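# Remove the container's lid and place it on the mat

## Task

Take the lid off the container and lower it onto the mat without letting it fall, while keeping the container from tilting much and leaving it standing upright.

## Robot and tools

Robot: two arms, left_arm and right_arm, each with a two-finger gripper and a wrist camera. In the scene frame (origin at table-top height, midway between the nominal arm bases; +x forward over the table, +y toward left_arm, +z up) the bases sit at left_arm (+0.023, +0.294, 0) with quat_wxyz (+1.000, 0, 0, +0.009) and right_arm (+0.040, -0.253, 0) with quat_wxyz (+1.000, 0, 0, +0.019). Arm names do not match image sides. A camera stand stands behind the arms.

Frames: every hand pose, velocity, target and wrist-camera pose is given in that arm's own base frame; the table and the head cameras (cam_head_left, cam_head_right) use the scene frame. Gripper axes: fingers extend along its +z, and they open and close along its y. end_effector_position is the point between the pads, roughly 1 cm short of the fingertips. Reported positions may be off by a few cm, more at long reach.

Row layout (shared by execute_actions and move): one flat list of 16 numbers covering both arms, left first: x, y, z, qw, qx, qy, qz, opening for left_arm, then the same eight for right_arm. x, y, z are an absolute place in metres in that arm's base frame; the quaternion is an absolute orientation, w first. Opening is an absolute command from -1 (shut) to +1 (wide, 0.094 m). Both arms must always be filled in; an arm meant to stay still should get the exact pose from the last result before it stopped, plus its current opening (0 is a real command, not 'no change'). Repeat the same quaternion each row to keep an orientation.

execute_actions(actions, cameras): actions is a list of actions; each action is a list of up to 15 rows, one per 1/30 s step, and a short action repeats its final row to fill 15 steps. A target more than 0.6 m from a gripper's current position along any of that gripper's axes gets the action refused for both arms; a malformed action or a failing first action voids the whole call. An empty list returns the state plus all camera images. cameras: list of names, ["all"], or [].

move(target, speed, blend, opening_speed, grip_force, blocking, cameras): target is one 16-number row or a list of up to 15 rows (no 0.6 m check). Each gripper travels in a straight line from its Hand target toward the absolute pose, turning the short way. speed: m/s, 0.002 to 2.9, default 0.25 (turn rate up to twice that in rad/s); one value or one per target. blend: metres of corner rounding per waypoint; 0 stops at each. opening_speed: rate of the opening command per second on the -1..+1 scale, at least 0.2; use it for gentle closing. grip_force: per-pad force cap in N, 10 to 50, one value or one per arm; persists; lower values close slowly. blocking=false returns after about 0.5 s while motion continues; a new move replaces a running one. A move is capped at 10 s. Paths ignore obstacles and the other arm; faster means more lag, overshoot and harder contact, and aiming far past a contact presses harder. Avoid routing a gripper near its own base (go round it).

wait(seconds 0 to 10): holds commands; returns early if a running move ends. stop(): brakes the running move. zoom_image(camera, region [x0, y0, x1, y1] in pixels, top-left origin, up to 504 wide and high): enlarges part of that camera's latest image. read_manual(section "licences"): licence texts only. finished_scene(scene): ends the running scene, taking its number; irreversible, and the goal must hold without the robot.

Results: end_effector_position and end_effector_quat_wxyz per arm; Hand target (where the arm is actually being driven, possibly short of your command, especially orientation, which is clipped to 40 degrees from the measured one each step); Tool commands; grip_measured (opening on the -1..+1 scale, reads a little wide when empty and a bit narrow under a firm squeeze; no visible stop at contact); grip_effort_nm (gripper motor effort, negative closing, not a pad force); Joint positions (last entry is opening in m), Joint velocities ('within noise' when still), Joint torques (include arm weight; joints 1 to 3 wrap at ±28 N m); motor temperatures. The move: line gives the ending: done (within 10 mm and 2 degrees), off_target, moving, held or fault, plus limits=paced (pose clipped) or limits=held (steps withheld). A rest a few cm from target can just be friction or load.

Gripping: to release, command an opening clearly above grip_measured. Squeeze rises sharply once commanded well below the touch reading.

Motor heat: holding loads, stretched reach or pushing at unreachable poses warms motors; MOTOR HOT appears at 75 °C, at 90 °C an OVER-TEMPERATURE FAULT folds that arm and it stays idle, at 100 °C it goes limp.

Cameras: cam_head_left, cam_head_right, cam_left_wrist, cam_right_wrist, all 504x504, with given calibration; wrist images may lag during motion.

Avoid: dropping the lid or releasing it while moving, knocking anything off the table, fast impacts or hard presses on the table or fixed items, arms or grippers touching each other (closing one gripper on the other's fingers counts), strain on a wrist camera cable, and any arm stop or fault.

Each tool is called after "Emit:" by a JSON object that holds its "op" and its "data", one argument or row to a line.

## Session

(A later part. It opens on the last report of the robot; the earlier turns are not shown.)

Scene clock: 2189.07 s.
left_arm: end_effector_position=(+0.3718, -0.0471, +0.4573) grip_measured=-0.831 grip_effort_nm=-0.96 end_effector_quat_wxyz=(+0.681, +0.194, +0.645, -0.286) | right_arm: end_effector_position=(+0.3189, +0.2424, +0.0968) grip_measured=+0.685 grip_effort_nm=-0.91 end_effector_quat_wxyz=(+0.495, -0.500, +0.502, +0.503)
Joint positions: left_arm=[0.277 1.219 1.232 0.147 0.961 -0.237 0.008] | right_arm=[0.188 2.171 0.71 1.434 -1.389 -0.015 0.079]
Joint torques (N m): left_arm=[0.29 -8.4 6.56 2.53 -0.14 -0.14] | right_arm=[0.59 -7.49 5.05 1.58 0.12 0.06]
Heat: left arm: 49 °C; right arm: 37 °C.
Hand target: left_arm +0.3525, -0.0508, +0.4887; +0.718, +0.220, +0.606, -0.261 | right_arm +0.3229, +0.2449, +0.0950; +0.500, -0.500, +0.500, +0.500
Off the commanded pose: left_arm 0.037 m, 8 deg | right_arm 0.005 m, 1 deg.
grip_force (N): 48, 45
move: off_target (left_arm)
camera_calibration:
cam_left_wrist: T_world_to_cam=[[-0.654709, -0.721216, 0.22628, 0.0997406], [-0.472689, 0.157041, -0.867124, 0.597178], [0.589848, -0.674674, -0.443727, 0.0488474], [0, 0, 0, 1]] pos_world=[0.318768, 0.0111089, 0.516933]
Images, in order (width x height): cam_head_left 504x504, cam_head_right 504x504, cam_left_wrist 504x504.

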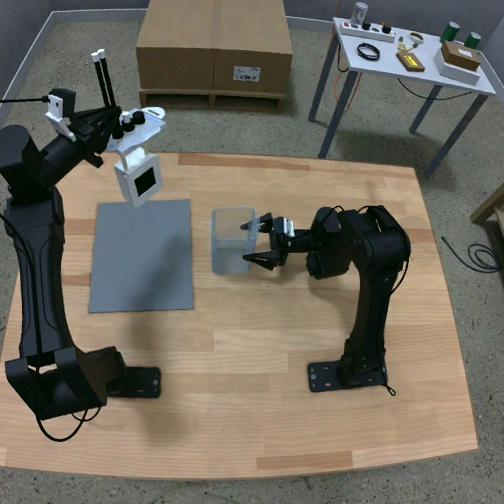

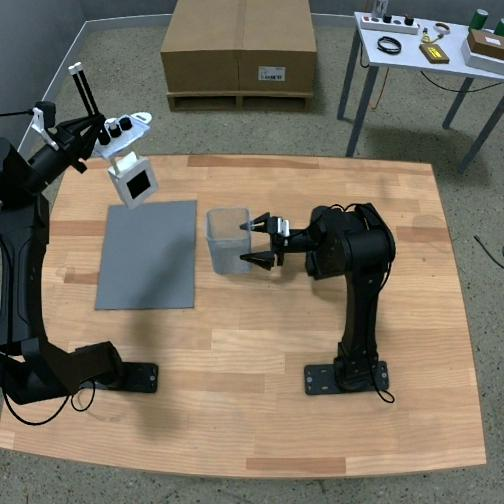

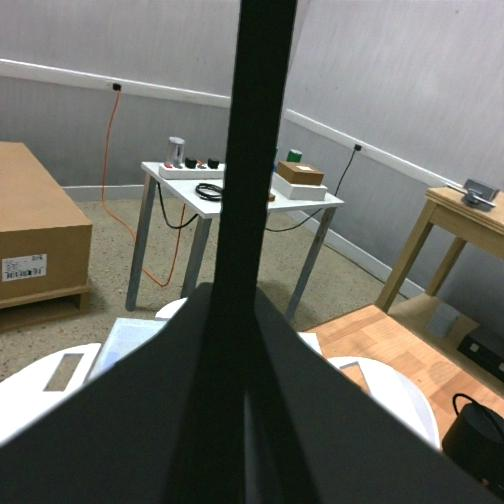

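Emit:
{"op": "move", "data": {
  "target": [
    [0.333,-0.05,0.30,0.7198,0.2198,0.604,-0.262,-0.97,0.323,0.245,0.095,0.5,-0.5,0.5,0.5,0.1]
  ],
  "speed": 0.1,
  "cameras": ["cam_head_right","cam_head_left"]
}}

Emit:
{"op": "zoom_image", "data": {
  "camera": "cam_head_left",
  "region": [60, 130, 220, 290]
}}

Emit:
{"op": "zoom_image", "data": {
  "camera": "cam_head_right",
  "region": [60, 130, 220, 290]
}}

Scene clock: 2201.13 s.
left_arm: end_effector_position=(+0.3343, -0.0533, +0.2826) grip_measured=-0.831 grip_effort_nm=-0.97 end_effector_quat_wxyz=(+0.691, +0.206, +0.632, -0.283) | right_arm: end_effector_position=(+0.3189, +0.2424, +0.0968) grip_measured=+0.685 grip_effort_nm=-0.91 end_effector_quat_wxyz=(+0.495, -0.500, +0.502, +0.503)
Joint positions: left_arm=[0.302 1.154 0.448 0.921 0.994 -0.254 0.008] | right_arm=[0.188 2.171 0.71 1.434 -1.389 -0.015 0.079]
Joint torques (N m): left_arm=[0.61 -2.92 6.28 2.47 -0.15 -0.11] | right_arm=[0.55 -7.62 5.04 1.6 0.12 0.08]
Heat: left arm: 52 °C; right arm: 37 °C.
Hand target: left_arm +0.3323, -0.0504, +0.2997; +0.718, +0.220, +0.606, -0.261 | right_arm +0.3229, +0.2449, +0.0950; +0.500, -0.500, +0.500, +0.500
Off the commanded pose: left_arm 0.018 m, 5 deg | right_arm 0.005 m, 1 deg.
grip_force (N): 48, 45
move: off_target (left_arm)
Images, in order (width x height): cam_head_left 504x504, cam_head_right 504x504.

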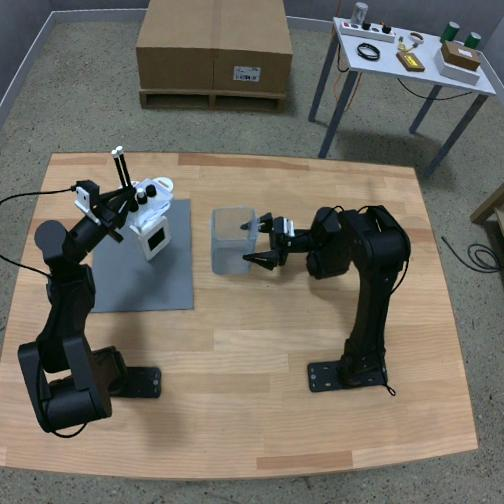

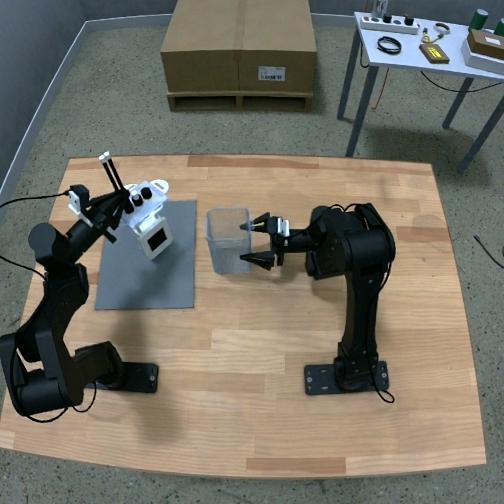

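Scaled by 3.150 from the camera's 504x504 image, which has a finer 720x720 frame.

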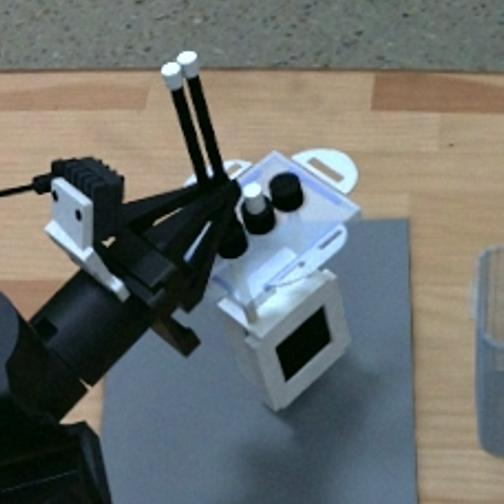

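Scaled by 3.150 from the camera's 504x504 image, which has a finer 720x720 frame.

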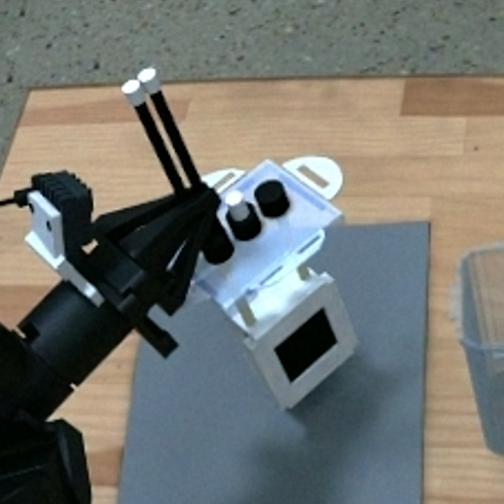

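Emit:
{"op": "move", "data": {
  "target": [
    [0.333,-0.05,0.275,0.6915,0.2444,0.6367,-0.2381,-0.97,0.323,0.245,0.095,0.5,-0.5,0.5,0.5,0.1]
  ],
  "speed": 0.06,
  "cameras": ["cam_head_left"]
}}

Emit:
{"op": "zoom_image", "data": {
  "camera": "cam_head_left",
  "region": [60, 130, 220, 290]
}}

Scene clock: 2215.63 s.
left_arm: end_effector_position=(+0.3369, -0.0510, +0.2493) grip_measured=-0.831 grip_effort_nm=-0.96 end_effector_quat_wxyz=(+0.659, +0.219, +0.669, -0.264) | right_arm: end_effector_position=(+0.3189, +0.2424, +0.0968) grip_measured=+0.685 grip_effort_nm=-0.91 end_effector_quat_wxyz=(+0.495, -0.500, +0.502, +0.503)
Joint positions: left_arm=[0.311 1.154 0.448 0.722 1.007 -0.079 0.008] | right_arm=[0.188 2.171 0.71 1.434 -1.389 -0.015 0.079]
Joint torques (N m): left_arm=[0.5 -5.98 6.97 2.35 0.01 -0.01] | right_arm=[0.58 -7.54 5.07 1.6 0.14 0.08]
Heat: left arm: 54 °C; right arm: 37 °C.
Hand target: left_arm +0.3326, -0.0506, +0.2744; +0.691, +0.245, +0.638, -0.237 | right_arm +0.3229, +0.2449, +0.0950; +0.500, -0.500, +0.500, +0.500
Off the commanded pose: left_arm 0.026 m, 7 deg | right_arm 0.005 m, 1 deg.
grip_force (N): 48, 45
move: off_target (left_arm)
Images, in order (width x height): cam_head_left 504x504.

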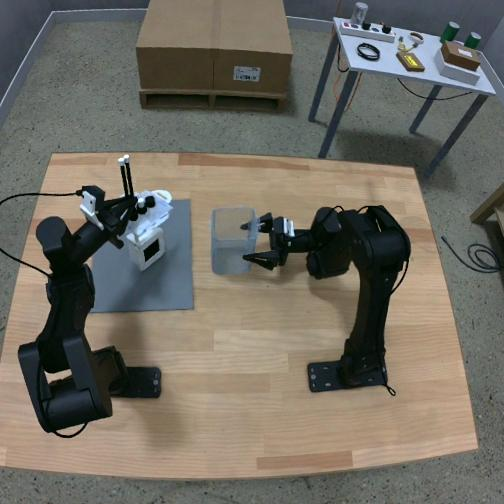

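Scaled by 3.150 from the camera's 504x504 image, which has a finer 720x720 frame.

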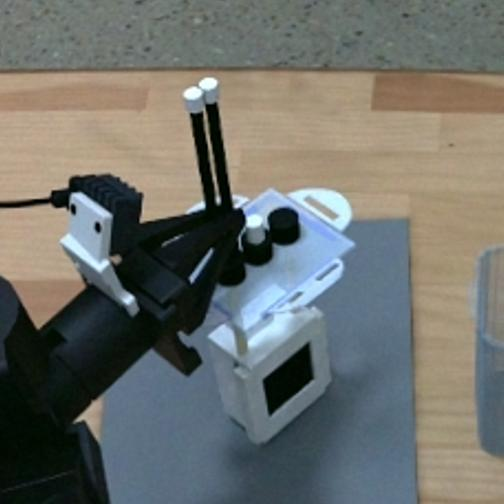

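Emit:
{"op": "move", "data": {
  "target": [
    [0.331,-0.05,0.255,0.6915,0.2444,0.6367,-0.2381,-0.97,0.323,0.245,0.095,0.5,-0.5,0.5,0.5,0.1]
  ],
  "speed": 0.03
}}

Emit:
{"op": "move", "data": {
  "target": [
    [0.331,-0.05,0.245,0.6915,0.2444,0.6367,-0.2381,-0.97,0.323,0.245,0.095,0.5,-0.5,0.5,0.5,0.1]
  ],
  "speed": 0.03,
  "cameras": ["cam_head_left","cam_left_wrist"]
}}

Emit:
{"op": "zoom_image", "data": {
  "camera": "cam_head_left",
  "region": [60, 130, 220, 290]
}}

Scene clock: 2223.87 s.
left_arm: end_effector_position=(+0.3301, -0.0534, +0.2463) grip_measured=-0.831 grip_effort_nm=-0.96 end_effector_quat_wxyz=(+0.672, +0.234, +0.654, -0.257) | right_arm: end_effector_position=(+0.3189, +0.2424, +0.0968) grip_measured=+0.685 grip_effort_nm=-0.91 end_effector_quat_wxyz=(+0.495, -0.500, +0.502, +0.503)
Joint positions: left_arm=[0.315 1.159 0.4 0.825 1.023 -0.078 0.008] | right_arm=[0.188 2.171 0.71 1.434 -1.389 -0.015 0.079]
Joint torques (N m): left_arm=[0.62 -2.32 5.61 2.32 -0.14 0.07] | right_arm=[0.57 -7.43 5.01 1.61 0.13 0.05]
Heat: left arm: 53 °C; right arm: 37 °C.
Hand target: left_arm +0.3307, -0.0501, +0.2550; +0.690, +0.245, +0.639, -0.237 | right_arm +0.3229, +0.2449, +0.0950; +0.500, -0.500, +0.500, +0.500
Off the commanded pose: left_arm 0.009 m, 4 deg | right_arm 0.005 m, 1 deg.
grip_force (N): 48, 45
move: off_target (left_arm)

Scene clock: 2224.87 s.
left_arm: end_effector_position=(+0.3282, -0.0554, +0.2449) grip_measured=-0.831 grip_effort_nm=-0.96 end_effector_quat_wxyz=(+0.679, +0.243, +0.643, -0.259) | right_arm: end_effector_position=(+0.3189, +0.2424, +0.0968) grip_measured=+0.685 grip_effort_nm=-0.91 end_effector_quat_wxyz=(+0.495, -0.500, +0.502, +0.503)
Joint positions: left_arm=[0.315 1.188 0.378 0.919 1.038 -0.095 0.008] | right_arm=[0.188 2.171 0.71 1.434 -1.389 -0.015 0.079]
Joint torques (N m): left_arm=[0.68 -1.78 5.08 2 -0.26 0.22] | right_arm=[0.54 -7.58 5.03 1.61 0.12 0.07]
Heat: left arm: 53 °C; right arm: 37 °C.
Hand target: left_arm +0.3308, -0.0500, +0.2451; +0.690, +0.245, +0.638, -0.238 | right_arm +0.3229, +0.2449, +0.0950; +0.500, -0.500, +0.500, +0.500
Off the commanded pose: left_arm 0.006 m, 3 deg | right_arm 0.005 m, 1 deg.
grip_force (N): 48, 45
move: off_target (left_arm)
camera_calibration:
cam_left_wrist: T_world_to_cam=[[-0.681717, -0.720592, 0.126527, 0.146566], [-0.432974, 0.25796, -0.863707, 0.385418], [0.589741, -0.643587, -0.487853, -0.0127846], [0, 0, 0, 1]] pos_world=[0.274332, -0.00203588, 0.308107]
Images, in order (width x height): cam_head_left 504x504, cam_left_wrist 504x504.

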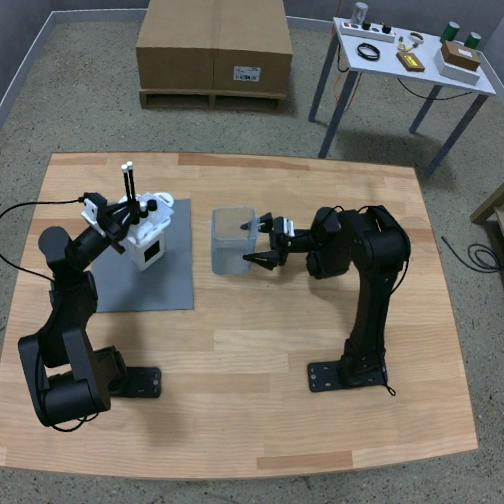

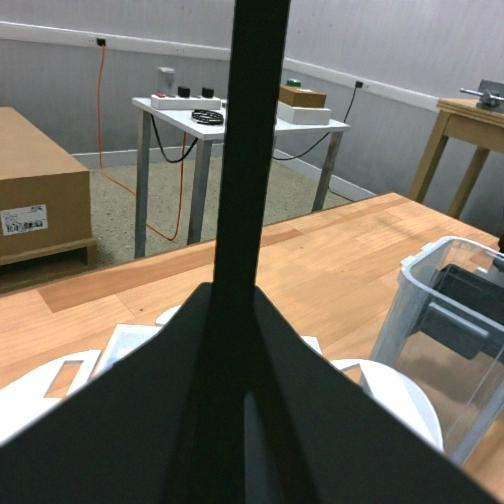

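Scaled by 3.150 from the camera's 504x504 image, which has a finer 720x720 frame.

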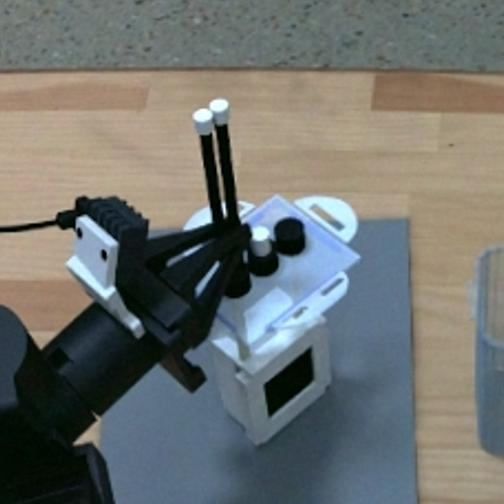

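Emit:
{"op": "move", "data": {
  "target": [
    [0.331,-0.053,0.242,0.6578,0.231,0.6709,-0.2525,-0.97,0.323,0.245,0.095,0.5,-0.5,0.5,0.5,0.1]
  ],
  "speed": 0.03
}}

Emit:
{"op": "move", "data": {
  "target": [
    [0.331,-0.053,0.232,0.6578,0.231,0.6709,-0.2525,-0.97,0.323,0.245,0.095,0.5,-0.5,0.5,0.5,0.1]
  ],
  "speed": 0.03,
  "cameras": ["cam_head_left"]
}}

Emit:
{"op": "zoom_image", "data": {
  "camera": "cam_head_left",
  "region": [60, 130, 220, 290]
}}

Scene clock: 2237.53 s.
left_arm: end_effector_position=(+0.3287, -0.0544, +0.2440) grip_measured=-0.831 grip_effort_nm=-0.97 end_effector_quat_wxyz=(+0.665, +0.239, +0.660, -0.256) | right_arm: end_effector_position=(+0.3189, +0.2424, +0.0968) grip_measured=+0.685 grip_effort_nm=-0.91 end_effector_quat_wxyz=(+0.495, -0.500, +0.502, +0.503)
Joint positions: left_arm=[0.315 1.141 0.409 0.76 1.029 -0.044 0.008] | right_arm=[0.188 2.171 0.71 1.434 -1.389 -0.015 0.079]
Joint torques (N m): left_arm=[-0.5 -3.62 6.75 1.04 -0.23 0.16] | right_arm=[0.51 -7.5 5.01 1.58 0.11 0.07]
Heat: left arm: 53 °C; right arm: 37 °C.
Hand target: left_arm +0.3307, -0.0530, +0.2418; +0.658, +0.231, +0.670, -0.253 | right_arm +0.3229, +0.2449, +0.0950; +0.500, -0.500, +0.500, +0.500
Off the commanded pose: left_arm 0.003 m, 2 deg | right_arm 0.005 m, 1 deg.
grip_force (N): 48, 45
move: done

Scene clock: 2238.23 s.
left_arm: end_effector_position=(+0.3286, -0.0544, +0.2445) grip_measured=-0.831 grip_effort_nm=-0.97 end_effector_quat_wxyz=(+0.666, +0.239, +0.659, -0.255) | right_arm: end_effector_position=(+0.3189, +0.2424, +0.0968) grip_measured=+0.685 grip_effort_nm=-0.91 end_effector_quat_wxyz=(+0.495, -0.500, +0.502, +0.503)
Joint positions: left_arm=[0.315 1.141 0.409 0.763 1.029 -0.044 0.008] | right_arm=[0.188 2.171 0.71 1.434 -1.389 -0.015 0.079]
Joint torques (N m): left_arm=[-0.49 -1.35 4.75 1.51 -0.19 0.2] | right_arm=[0.58 -7.61 5.11 1.6 0.13 0.07]
Heat: left arm: 53 °C; right arm: 37 °C.
Hand target: left_arm +0.3305, -0.0530, +0.2319; +0.658, +0.231, +0.671, -0.253 | right_arm +0.3229, +0.2449, +0.0950; +0.500, -0.500, +0.500, +0.500
Off the commanded pose: left_arm 0.013 m, 2 deg | right_arm 0.005 m, 1 deg.
grip_force (N): 48, 45
move: off_target (left_arm)
Images, in order (width x height): cam_head_left 504x504.

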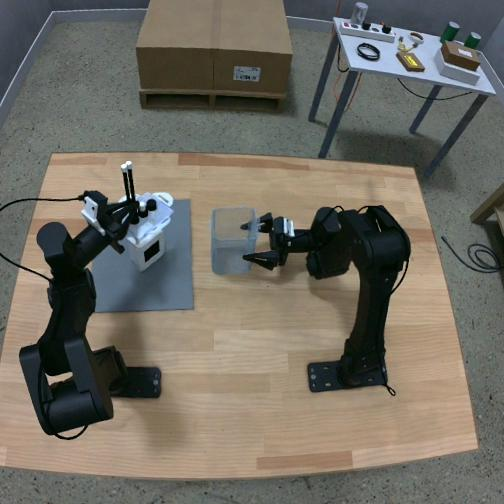

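Scaled by 3.150 from the camera's 504x504 image, which has a finer 720x720 frame.

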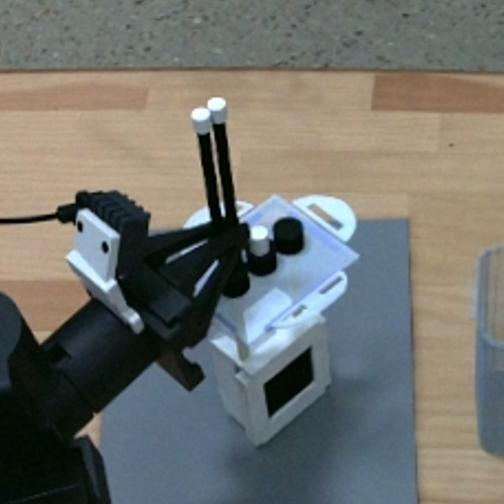

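Emit:
{"op": "move", "data": {
  "target": [
    [0.330,-0.054,0.247,0.6578,0.231,0.6709,-0.2525,-0.97,0.323,0.245,0.095,0.5,-0.5,0.5,0.5,0.1],
    [0.330,-0.054,0.247,0.6578,0.231,0.6709,-0.2525,-0.5,0.323,0.245,0.095,0.5,-0.5,0.5,0.5,0.1]
  ],
  "speed": 0.03,
  "opening_speed": 0.5,
  "cameras": ["cam_head_left","cam_left_wrist"]
}}

Emit:
{"op": "zoom_image", "data": {
  "camera": "cam_head_left",
  "region": [60, 130, 220, 290]
}}

Scene clock: 2246.67 s.
left_arm: end_effector_position=(+0.3291, -0.0536, +0.2382) grip_measured=-0.503 grip_effort_nm=0.19 end_effector_quat_wxyz=(+0.651, +0.225, +0.676, -0.261) | right_arm: end_effector_position=(+0.3189, +0.2424, +0.0968) grip_measured=+0.685 grip_effort_nm=-0.91 end_effector_quat_wxyz=(+0.495, -0.500, +0.502, +0.503)
Joint positions: left_arm=[0.313 1.124 0.418 0.675 1.015 -0.034 0.023] | right_arm=[0.188 2.171 0.71 1.434 -1.389 -0.015 0.079]
Joint torques (N m): left_arm=[-0.57 -4.05 7.17 1.52 -0.09 0.07] | right_arm=[0.61 -7.49 5.01 1.59 0.11 0.1]
Heat: left arm: 51 °C; right arm: 37 °C.
Hand target: left_arm +0.3298, -0.0541, +0.2470; +0.658, +0.231, +0.671, -0.253 | right_arm +0.3229, +0.2449, +0.0950; +0.500, -0.500, +0.500, +0.500
Off the commanded pose: left_arm 0.009 m, 2 deg | right_arm 0.005 m, 1 deg.
grip_force (N): 48, 45
move: done
camera_calibration:
cam_left_wrist: T_world_to_cam=[[-0.651466, -0.735547, 0.185912, 0.12444], [-0.515942, 0.249865, -0.819372, 0.395873], [0.556234, -0.629713, -0.542278, 0.00926196], [0, 0, 0, 1]] pos_world=[0.280164, -0.00155119, 0.306255]
Images, in order (width x height): cam_head_left 504x504, cam_left_wrist 504x504.

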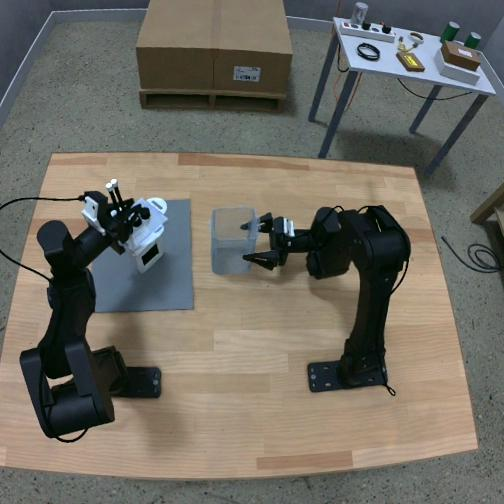

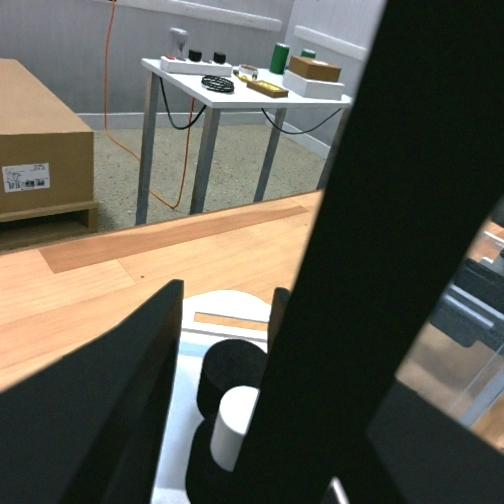

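Scaled by 3.150 from the camera's 504x504 image, which has a finer 720x720 frame.

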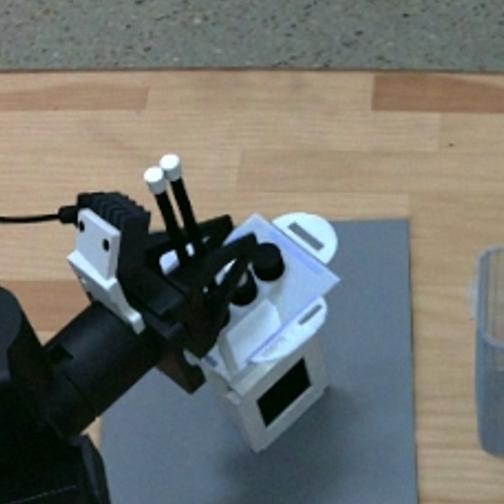

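Emit:
{"op": "move", "data": {
  "target": [
    [0.330,-0.054,0.245,0.6578,0.231,0.6709,-0.2525,-0.97,0.323,0.245,0.095,0.5,-0.5,0.5,0.5,0.1]
  ],
  "speed": 0.03,
  "opening_speed": 0.4,
  "cameras": ["cam_head_left","cam_left_wrist"]
}}

Emit:
{"op": "zoom_image", "data": {
  "camera": "cam_head_left",
  "region": [60, 130, 220, 290]
}}

Scene clock: 2264.00 s.
left_arm: end_effector_position=(+0.3300, -0.0526, +0.2398) grip_measured=-0.875 grip_effort_nm=-0.97 end_effector_quat_wxyz=(+0.656, +0.228, +0.673, -0.253) | right_arm: end_effector_position=(+0.3189, +0.2424, +0.0968) grip_measured=+0.685 grip_effort_nm=-0.91 end_effector_quat_wxyz=(+0.495, -0.500, +0.502, +0.503)
Joint positions: left_arm=[0.313 1.124 0.418 0.685 1.008 -0.024 0.006] | right_arm=[0.188 2.171 0.71 1.434 -1.389 -0.015 0.079]
Joint torques (N m): left_arm=[-0.69 -3.54 6.83 1.55 -0.02 -0.05] | right_arm=[0.57 -7.5 5.08 1.58 0.13 0.06]
Heat: left arm: 50 °C; right arm: 37 °C.
Hand target: left_arm +0.3299, -0.0541, +0.2450; +0.658, +0.231, +0.671, -0.253 | right_arm +0.3229, +0.2449, +0.0950; +0.500, -0.500, +0.500, +0.500
Off the commanded pose: left_arm 0.005 m, 0 deg | right_arm 0.005 m, 1 deg.
grip_force (N): 48, 45
move: done
camera_calibration:
cam_left_wrist: T_world_to_cam=[[-0.649376, -0.74183, 0.167331, 0.128865], [-0.504467, 0.255562, -0.824743, 0.39523], [0.569056, -0.619981, -0.540185, 0.00602861], [0, 0, 0, 1]] pos_world=[0.279632, -0.00167252, 0.307657]
Images, in order (width x height): cam_head_left 504x504, cam_left_wrist 504x504.

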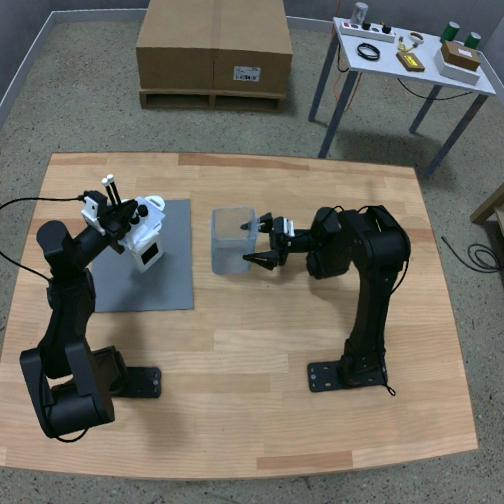

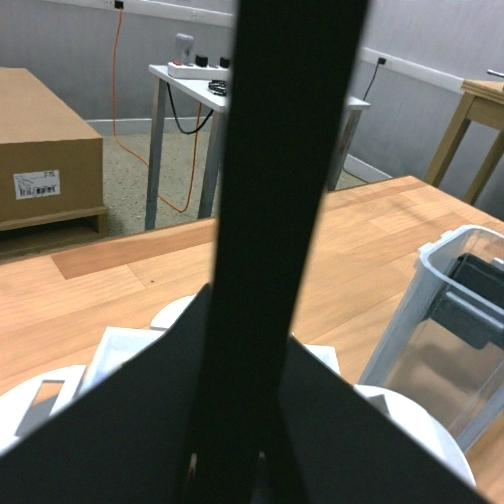

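Scaled by 3.150 from the camera's 504x504 image, which has a finer 720x720 frame.

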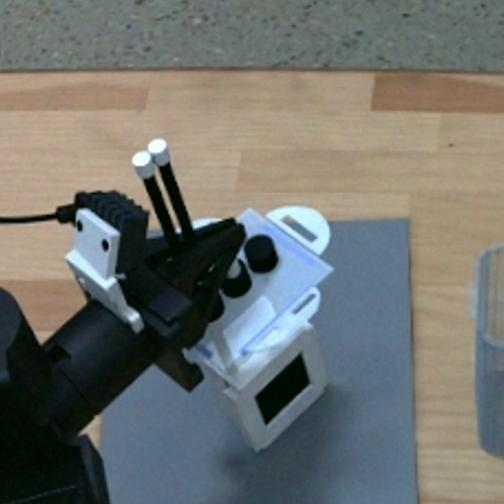

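Emit:
{"op": "move", "data": {
  "target": [
    [0.330,-0.054,0.245,0.6578,0.231,0.6709,-0.2525,-0.97,0.319,0.243,0.097,0.495,-0.5,0.5,0.5,0.98],
    [0.330,-0.054,0.245,0.6578,0.231,0.6709,-0.2525,-0.97,0.322,0.15,0.10,0.5,-0.5,0.5,0.5,0.98],
    [0.330,-0.054,0.245,0.6578,0.231,0.6709,-0.2525,-0.97,0.25,0.10,0.13,0.6408,-0.299,0.6408,0.299,0.5],
    [0.330,-0.054,0.245,0.6578,0.231,0.6709,-0.2525,-0.97,0.19,0.22,0.14,0.6408,-0.299,0.6408,0.299,0.5],
    [0.330,-0.054,0.245,0.6578,0.231,0.6709,-0.2525,-0.97,0.19,0.36,0.14,0.6408,-0.299,0.6408,0.299,0.5]
  ],
  "speed": [0.1,0.1,0.15,0.15,0.12],
  "blend": [0,0.02,0.03,0.03,0],
  "cameras": ["cam_head_right","cam_right_wrist"]
}}

Scene clock: 2288.10 s.
left_arm: end_effector_position=(+0.3300, -0.0526, +0.2398) grip_measured=-0.875 grip_effort_nm=-0.97 end_effector_quat_wxyz=(+0.656, +0.228, +0.673, -0.253) | right_arm: end_effector_position=(+0.1877, +0.3546, +0.1301) grip_measured=+0.502 grip_effort_nm=-0.11 end_effector_quat_wxyz=(+0.627, -0.310, +0.652, +0.294)
Joint positions: left_arm=[0.313 1.124 0.418 0.685 1.008 -0.024 0.006] | right_arm=[1.239 1.765 0.303 1.418 0.356 0.01 0.071]
Joint torques (N m): left_arm=[-0.66 -3.6 6.76 1.55 -0.01 -0.05] | right_arm=[0.53 -4.66 6.01 2.2 0.17 -0.09]
Heat: left arm: 49 °C; right arm: 37 °C.
Hand target: left_arm +0.3299, -0.0541, +0.2450; +0.658, +0.231, +0.671, -0.253 | right_arm +0.1897, +0.3596, +0.1398; +0.640, -0.299, +0.641, +0.299
Off the commanded pose: left_arm 0.005 m, 0 deg | right_arm 0.012 m, 2 deg.
grip_force (N): 48, 45
move: off_target (right_arm); blend cut to 0 m at target 3; target 3's new opening was sent with right_arm's hand 0.003 m and 5 deg from that target
camera_calibration:
cam_right_wrist: T_world_to_cam=[[0.747154, -0.645686, 0.157636, 0.060126], [-0.279673, -0.520572, -0.806714, 0.357118], [0.602945, 0.558653, -0.569529, -0.142565], [0, 0, 0, 1]] pos_world=[0.140912, 0.304373, 0.197419]
Images, in order (width x height): cam_head_right 504x504, cam_right_wrist 504x504.

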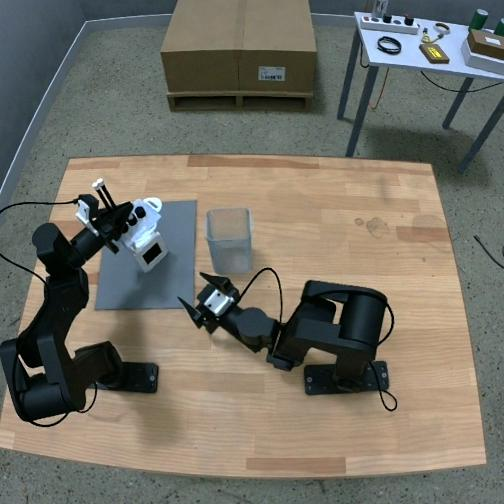

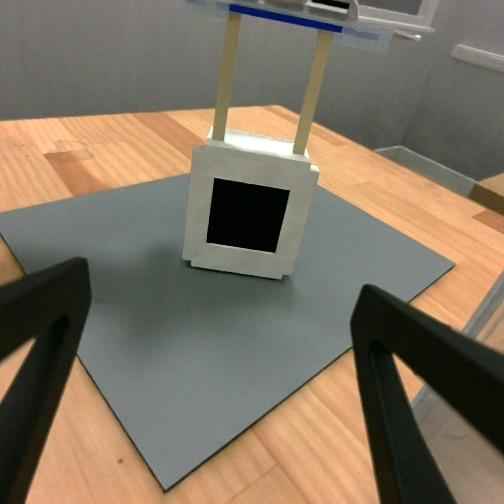

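Emit:
{"op": "move", "data": {
  "target": [
    [0.330,-0.0535,0.245,0.6578,0.231,0.6709,-0.2525,-0.6,0.19,0.36,0.14,0.6408,-0.299,0.6408,0.299,0.5]
  ],
  "speed": 0.03,
  "opening_speed": 0.3,
  "cameras": ["cam_left_wrist","cam_right_wrist"]
}}

Scene clock: 2315.83 s.
left_arm: end_effector_position=(+0.3299, -0.0527, +0.2392) grip_measured=-0.603 grip_effort_nm=0.19 end_effector_quat_wxyz=(+0.655, +0.228, +0.674, -0.254) | right_arm: end_effector_position=(+0.1877, +0.3545, +0.1303) grip_measured=+0.502 grip_effort_nm=-0.11 end_effector_quat_wxyz=(+0.627, -0.310, +0.651, +0.294)
Joint positions: left_arm=[0.313 1.124 0.418 0.682 1.009 -0.024 0.019] | right_arm=[1.239 1.765 0.303 1.419 0.357 0.009 0.071]
Joint torques (N m): left_arm=[-0.38 -3.44 6.87 1.58 -0.03 -0.03] | right_arm=[0.54 -4.56 6.11 2.22 0.18 -0.1]
Motor temperatures (°C): left_arm=[25 30 32 48 27 24 31] | right_arm=[28 32 34 38 26 28 28]
Heat: left arm: 48 °C; right arm: 38 °C.
Hand target: left_arm +0.3299, -0.0536, +0.2450; +0.658, +0.231, +0.671, -0.253 | right_arm +0.1898, +0.3596, +0.1398; +0.640, -0.299, +0.641, +0.299
Off the commanded pose: left_arm 0.006 m, 1 deg | right_arm 0.011 m, 2 deg.
grip_force (N): 48, 45
move: off_target (right_arm)
camera_calibration:
cam_left_wrist: T_world_to_cam=[[-0.649041, -0.741474, 0.170182, 0.128107], [-0.507046, 0.254856, -0.823379, 0.395229], [0.567142, -0.620697, -0.541373, 0.00671544], [0, 0, 0, 1]] pos_world=[0.279737, -0.00157068, 0.307258]
cam_right_wrist: T_world_to_cam=[[0.746827, -0.646033, 0.15777, 0.0602354], [-0.27942, -0.520119, -0.807094, 0.3571], [0.603468, 0.558676, -0.568953, -0.142701], [0, 0, 0, 1]] pos_world=[0.140911, 0.304372, 0.197519]
Images, in order (width x height): cam_left_wrist 504x504, cam_right_wrist 504x504.

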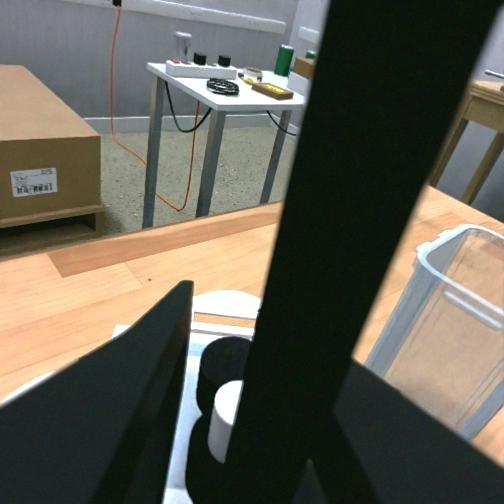

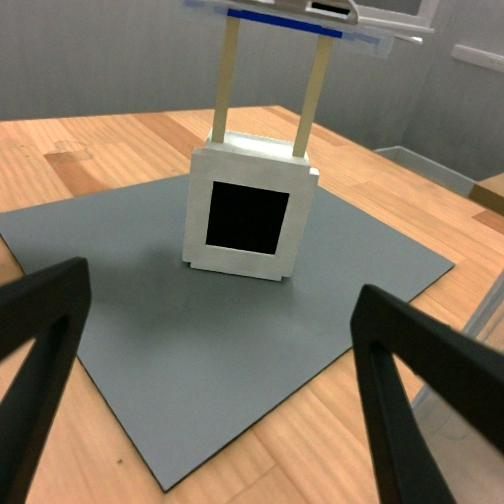

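Emit:
{"op": "move", "data": {
  "target": [
    [0.330,-0.0535,0.245,0.6578,0.231,0.6709,-0.2525,-0.1,0.19,0.36,0.14,0.6408,-0.299,0.6408,0.299,0.5]
  ],
  "speed": 0.03,
  "opening_speed": 0.5,
  "cameras": ["cam_left_wrist","cam_right_wrist"]
}}

Scene clock: 2323.63 s.
left_arm: end_effector_position=(+0.3299, -0.0527, +0.2391) grip_measured=-0.103 grip_effort_nm=0.19 end_effector_quat_wxyz=(+0.655, +0.228, +0.675, -0.254) | right_arm: end_effector_position=(+0.1877, +0.3545, +0.1303) grip_measured=+0.502 grip_effort_nm=-0.11 end_effector_quat_wxyz=(+0.627, -0.310, +0.651, +0.294)
Joint positions: left_arm=[0.313 1.124 0.418 0.681 1.009 -0.024 0.042] | right_arm=[1.239 1.765 0.303 1.419 0.357 0.009 0.071]
Joint torques (N m): left_arm=[-0.43 -3.47 6.89 1.6 -0.01 -0.03] | right_arm=[0.49 -4.48 6.05 2.19 0.18 -0.11]
Heat: left arm: 48 °C; right arm: 38 °C.
Hand target: left_arm +0.3299, -0.0536, +0.2450; +0.658, +0.231, +0.671, -0.253 | right_arm +0.1898, +0.3596, +0.1398; +0.640, -0.299, +0.641, +0.299
Off the commanded pose: left_arm 0.006 m, 1 deg | right_arm 0.011 m, 2 deg.
grip_force (N): 48, 45
move: off_target (right_arm)
camera_calibration:
cam_left_wrist: T_world_to_cam=[[-0.64887, -0.741399, 0.171158, 0.12786], [-0.50794, 0.254571, -0.822916, 0.395224], [0.566537, -0.620904, -0.541769, 0.00684045], [0, 0, 0, 1]] pos_world=[0.279839, -0.00157007, 0.307058]
cam_right_wrist: T_world_to_cam=[[0.746827, -0.646033, 0.15777, 0.0602354], [-0.27942, -0.520119, -0.807094, 0.3571], [0.603468, 0.558676, -0.568953, -0.142701], [0, 0, 0, 1]] pos_world=[0.140911, 0.304372, 0.197519]
Images, in order (width x height): cam_left_wrist 504x504, cam_right_wrist 504x504.

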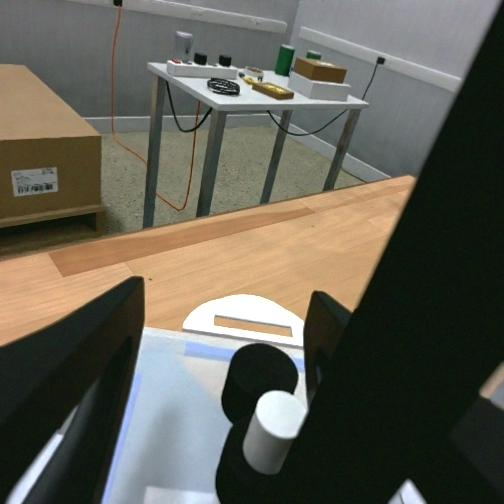

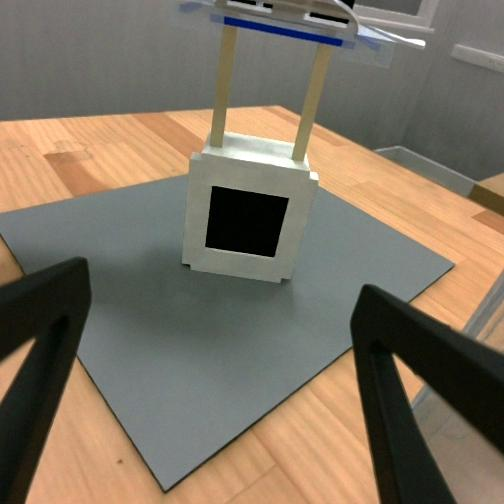

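Emit:
{"op": "zoom_image", "data": {
  "camera": "cam_right_wrist",
  "region": [150, 0, 400, 300]
}}

Scaled by 1.680 from the camera's 504x504 image, which has a finer 720x720 frame.

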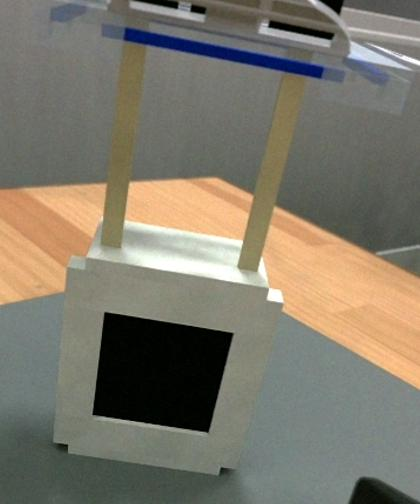

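Emit:
{"op": "wait", "data": {
  "seconds": 0.1,
  "cameras": ["cam_head_left","cam_head_right","cam_right_wrist"]
}}

Emit:
{"op": "zoom_image", "data": {
  "camera": "cam_head_left",
  "region": [80, 150, 200, 290]
}}

Emit:
{"op": "zoom_image", "data": {
  "camera": "cam_head_right",
  "region": [80, 150, 200, 290]
}}

Scene clock: 2378.40 s.
left_arm: end_effector_position=(+0.3299, -0.0527, +0.2391) grip_measured=-0.103 grip_effort_nm=0.19 end_effector_quat_wxyz=(+0.655, +0.228, +0.675, -0.254) | right_arm: end_effector_position=(+0.1877, +0.3545, +0.1303) grip_measured=+0.502 grip_effort_nm=-0.11 end_effector_quat_wxyz=(+0.627, -0.310, +0.651, +0.294)
Joint positions: left_arm=[0.313 1.124 0.418 0.681 1.009 -0.024 0.042] | right_arm=[1.239 1.765 0.303 1.419 0.357 0.009 0.071]
Joint torques (N m): left_arm=[-0.36 -3.49 6.84 1.6 -0.03 -0.06] | right_arm=[0.66 -4.59 6.04 2.21 0.19 -0.09]
Heat: left arm: 46 °C; right arm: 39 °C.
Hand target: left_arm +0.3299, -0.0536, +0.2450; +0.658, +0.231, +0.671, -0.253 | right_arm +0.1898, +0.3596, +0.1398; +0.640, -0.299, +0.641, +0.299
Tool commands: left_gripper/opening=-0.1 right_gripper/opening=+0.5
Off the commanded pose: left_arm 0.006 m, 1 deg | right_arm 0.011 m, 2 deg.
grip_force (N): 48, 45
wait: 0.10 s; at rest from the start
camera_calibration:
cam_right_wrist: T_world_to_cam=[[0.746827, -0.646033, 0.15777, 0.0602354], [-0.27942, -0.520119, -0.807094, 0.3571], [0.603468, 0.558676, -0.568953, -0.142701], [0, 0, 0, 1]] pos_world=[0.140911, 0.304372, 0.197519]
Images, in order (width x height): cam_head_left 504x504, cam_head_right 504x504, cam_right_wrist 504x504.

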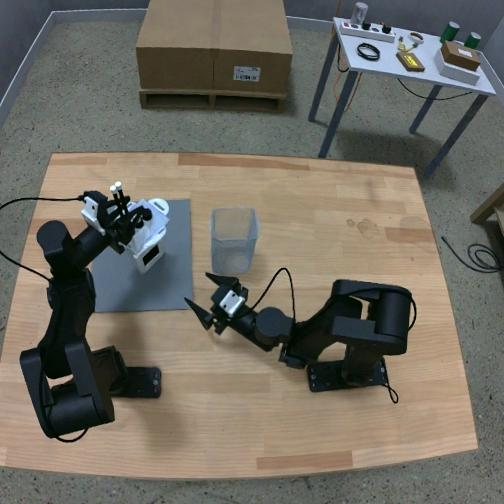

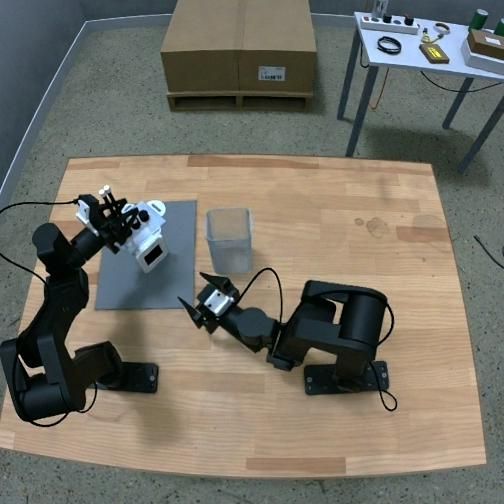

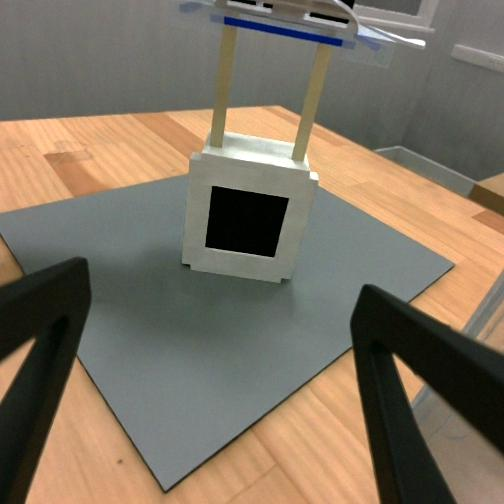

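Scaled by 3.600 from the camera's 504x504 image, which has a finer 720x720 frame.

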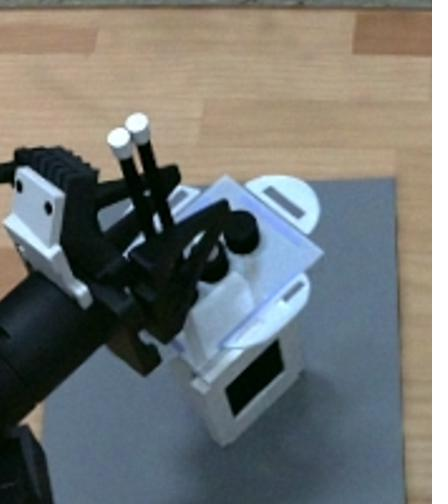

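Scaled by 3.600 from the camera's 504x504 image, which has a finer 720x720 frame.

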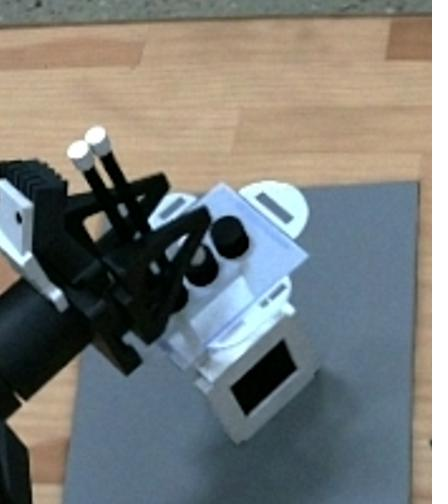

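Emit:
{"op": "move", "data": {
  "target": [
    [0.330,-0.0535,0.245,0.6578,0.231,0.6709,-0.2525,0.3,0.19,0.36,0.14,0.6408,-0.299,0.6408,0.299,0.5]
  ],
  "speed": 0.03,
  "opening_speed": 0.4,
  "cameras": ["cam_left_wrist","cam_right_wrist"]
}}

Emit:
{"op": "zoom_image", "data": {
  "camera": "cam_right_wrist",
  "region": [150, 0, 400, 300]
}}

Scene clock: 2392.63 s.
left_arm: end_effector_position=(+0.3299, -0.0527, +0.2391) grip_measured=+0.297 grip_effort_nm=0.19 end_effector_quat_wxyz=(+0.655, +0.228, +0.675, -0.254) | right_arm: end_effector_position=(+0.1877, +0.3545, +0.1303) grip_measured=+0.502 grip_effort_nm=-0.11 end_effector_quat_wxyz=(+0.627, -0.310, +0.651, +0.294)
Joint positions: left_arm=[0.313 1.124 0.418 0.681 1.009 -0.024 0.061] | right_arm=[1.239 1.765 0.303 1.419 0.357 0.009 0.071]
Joint torques (N m): left_arm=[-0.4 -3.36 6.82 1.6 0 -0.06] | right_arm=[0.53 -4.49 6.05 2.2 0.21 -0.11]
Heat: left arm: 46 °C; right arm: 39 °C.
Hand target: left_arm +0.3299, -0.0536, +0.2450; +0.658, +0.231, +0.671, -0.253 | right_arm +0.1898, +0.3596, +0.1398; +0.640, -0.299, +0.641, +0.299
Off the commanded pose: left_arm 0.006 m, 1 deg | right_arm 0.011 m, 2 deg.
grip_force (N): 48, 45
move: off_target (right_arm)
camera_calibration:
cam_left_wrist: T_world_to_cam=[[-0.64887, -0.741399, 0.171158, 0.12786], [-0.50794, 0.254571, -0.822916, 0.395224], [0.566537, -0.620904, -0.541769, 0.00684045], [0, 0, 0, 1]] pos_world=[0.279839, -0.00157007, 0.307058]
cam_right_wrist: T_world_to_cam=[[0.746827, -0.646033, 0.15777, 0.0602354], [-0.27942, -0.520119, -0.807094, 0.3571], [0.603468, 0.558676, -0.568953, -0.142701], [0, 0, 0, 1]] pos_world=[0.140911, 0.304372, 0.197519]
Images, in order (width x height): cam_left_wrist 504x504, cam_right_wrist 504x504.

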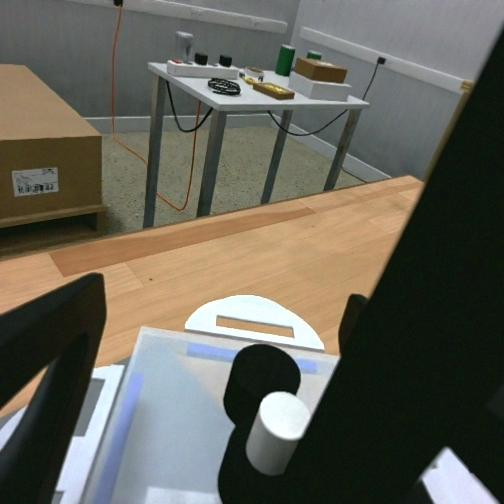

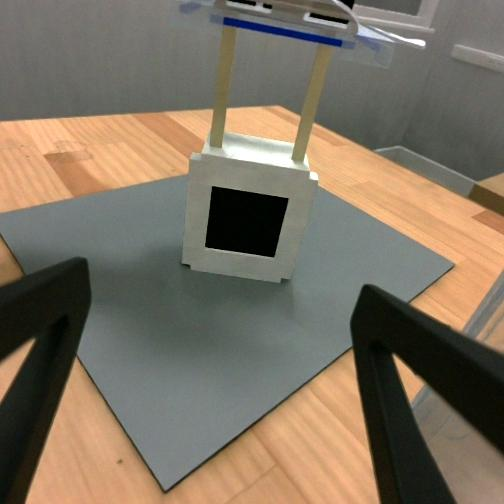

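Scaled by 1.680 from the camera's 504x504 image, which has a finer 720x720 frame.

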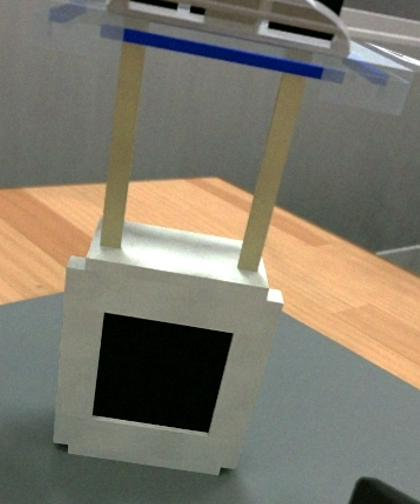

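Emit:
{"op": "move", "data": {
  "target": [
    [0.276,-0.008,0.25,0.6578,0.231,0.6709,-0.2525,0.3,0.19,0.36,0.14,0.6408,-0.299,0.6408,0.299,0.5],
    [0.24,0.02,0.26,0.6578,0.231,0.6709,-0.2525,0.3,0.19,0.30,0.14,0.6408,-0.299,0.6408,0.299,0.5]
  ],
  "speed": 0.06,
  "cameras": ["cam_left_wrist","cam_right_wrist","cam_head_left","cam_head_right"]
}}

Scene clock: 2400.30 s.
left_arm: end_effector_position=(+0.2435, +0.0208, +0.2626) grip_measured=+0.297 grip_effort_nm=0.19 end_effector_quat_wxyz=(+0.665, +0.221, +0.672, -0.239) | right_arm: end_effector_position=(+0.1906, +0.3024, +0.1223) grip_measured=+0.502 grip_effort_nm=-0.11 end_effector_quat_wxyz=(+0.623, -0.309, +0.660, +0.286)
Joint positions: left_arm=[0.909 0.877 0.395 0.502 1.573 -0.047 0.061] | right_arm=[1.142 1.667 0.118 1.485 0.273 0.009 0.071]
Joint torques (N m): left_arm=[0.59 -1.66 5.04 1.21 0.05 -0.06] | right_arm=[-0.61 -7.19 3.07 2.32 -0.08 -0.1]
Heat: left arm: 46 °C; right arm: 40 °C.
Hand target: left_arm +0.2409, +0.0194, +0.2601; +0.664, +0.219, +0.672, -0.242 | right_arm +0.1901, +0.3000, +0.1395; +0.641, -0.299, +0.641, +0.299
Off the commanded pose: left_arm 0.004 m, 2 deg | right_arm 0.018 m, 4 deg.
joint sent to its limit (left arm) — joint 5 (wrist yaw), upper limit. The joint targets still meet the commanded pose.
grip_force (N): 48, 45
move: off_target (right_arm)
camera_calibration:
cam_left_wrist: T_world_to_cam=[[-0.628334, -0.762849, 0.152504, 0.122642], [-0.497495, 0.243313, -0.832645, 0.352352], [0.598076, -0.599049, -0.532396, 0.103628], [0, 0, 0, 1]] pos_world=[0.190376, 0.0699044, 0.329852]
cam_right_wrist: T_world_to_cam=[[0.739904, -0.653256, 0.160617, 0.0288235], [-0.295558, -0.530159, -0.794718, 0.328964], [0.604307, 0.540543, -0.585342, -0.112385], [0, 0, 0, 1]] pos_world=[0.143817, 0.253982, 0.19102]

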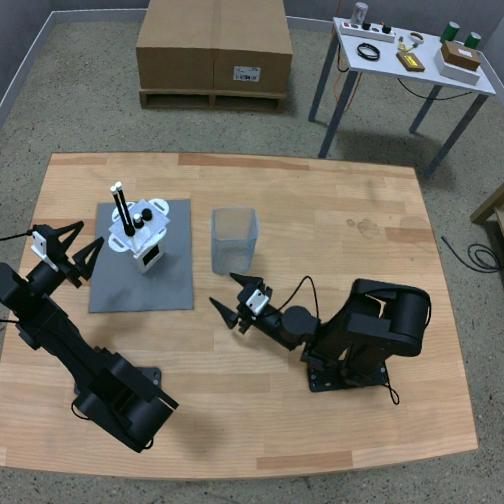

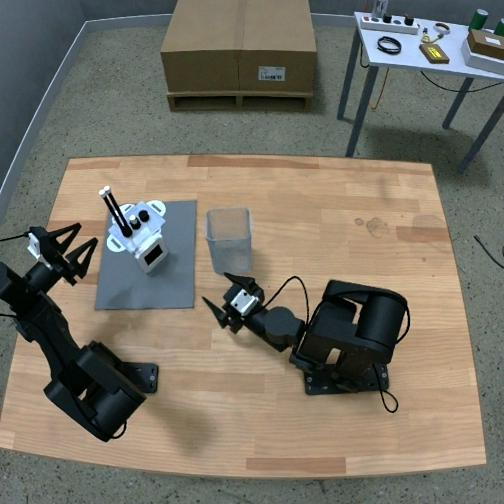

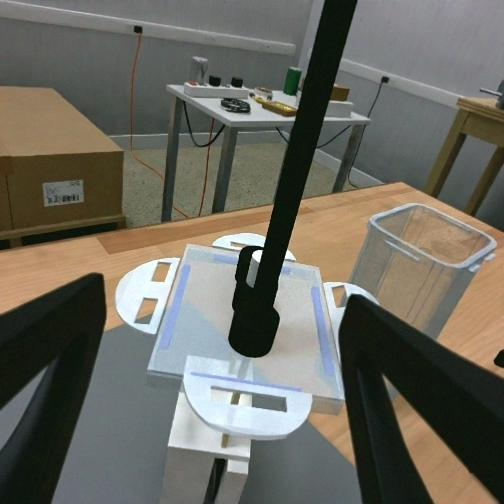

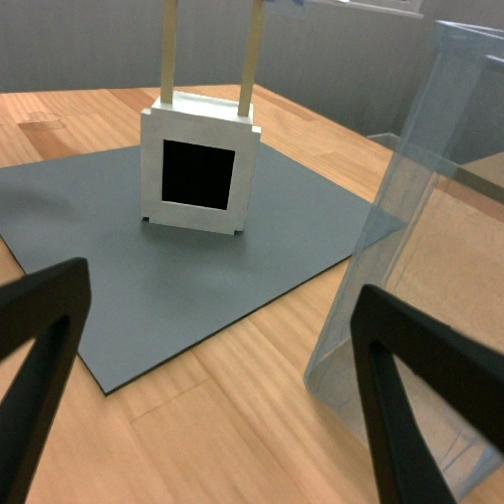

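Emit:
{"op": "finished_scene", "data": {
  "scene": 1
}}

The scene is finished: the task was done.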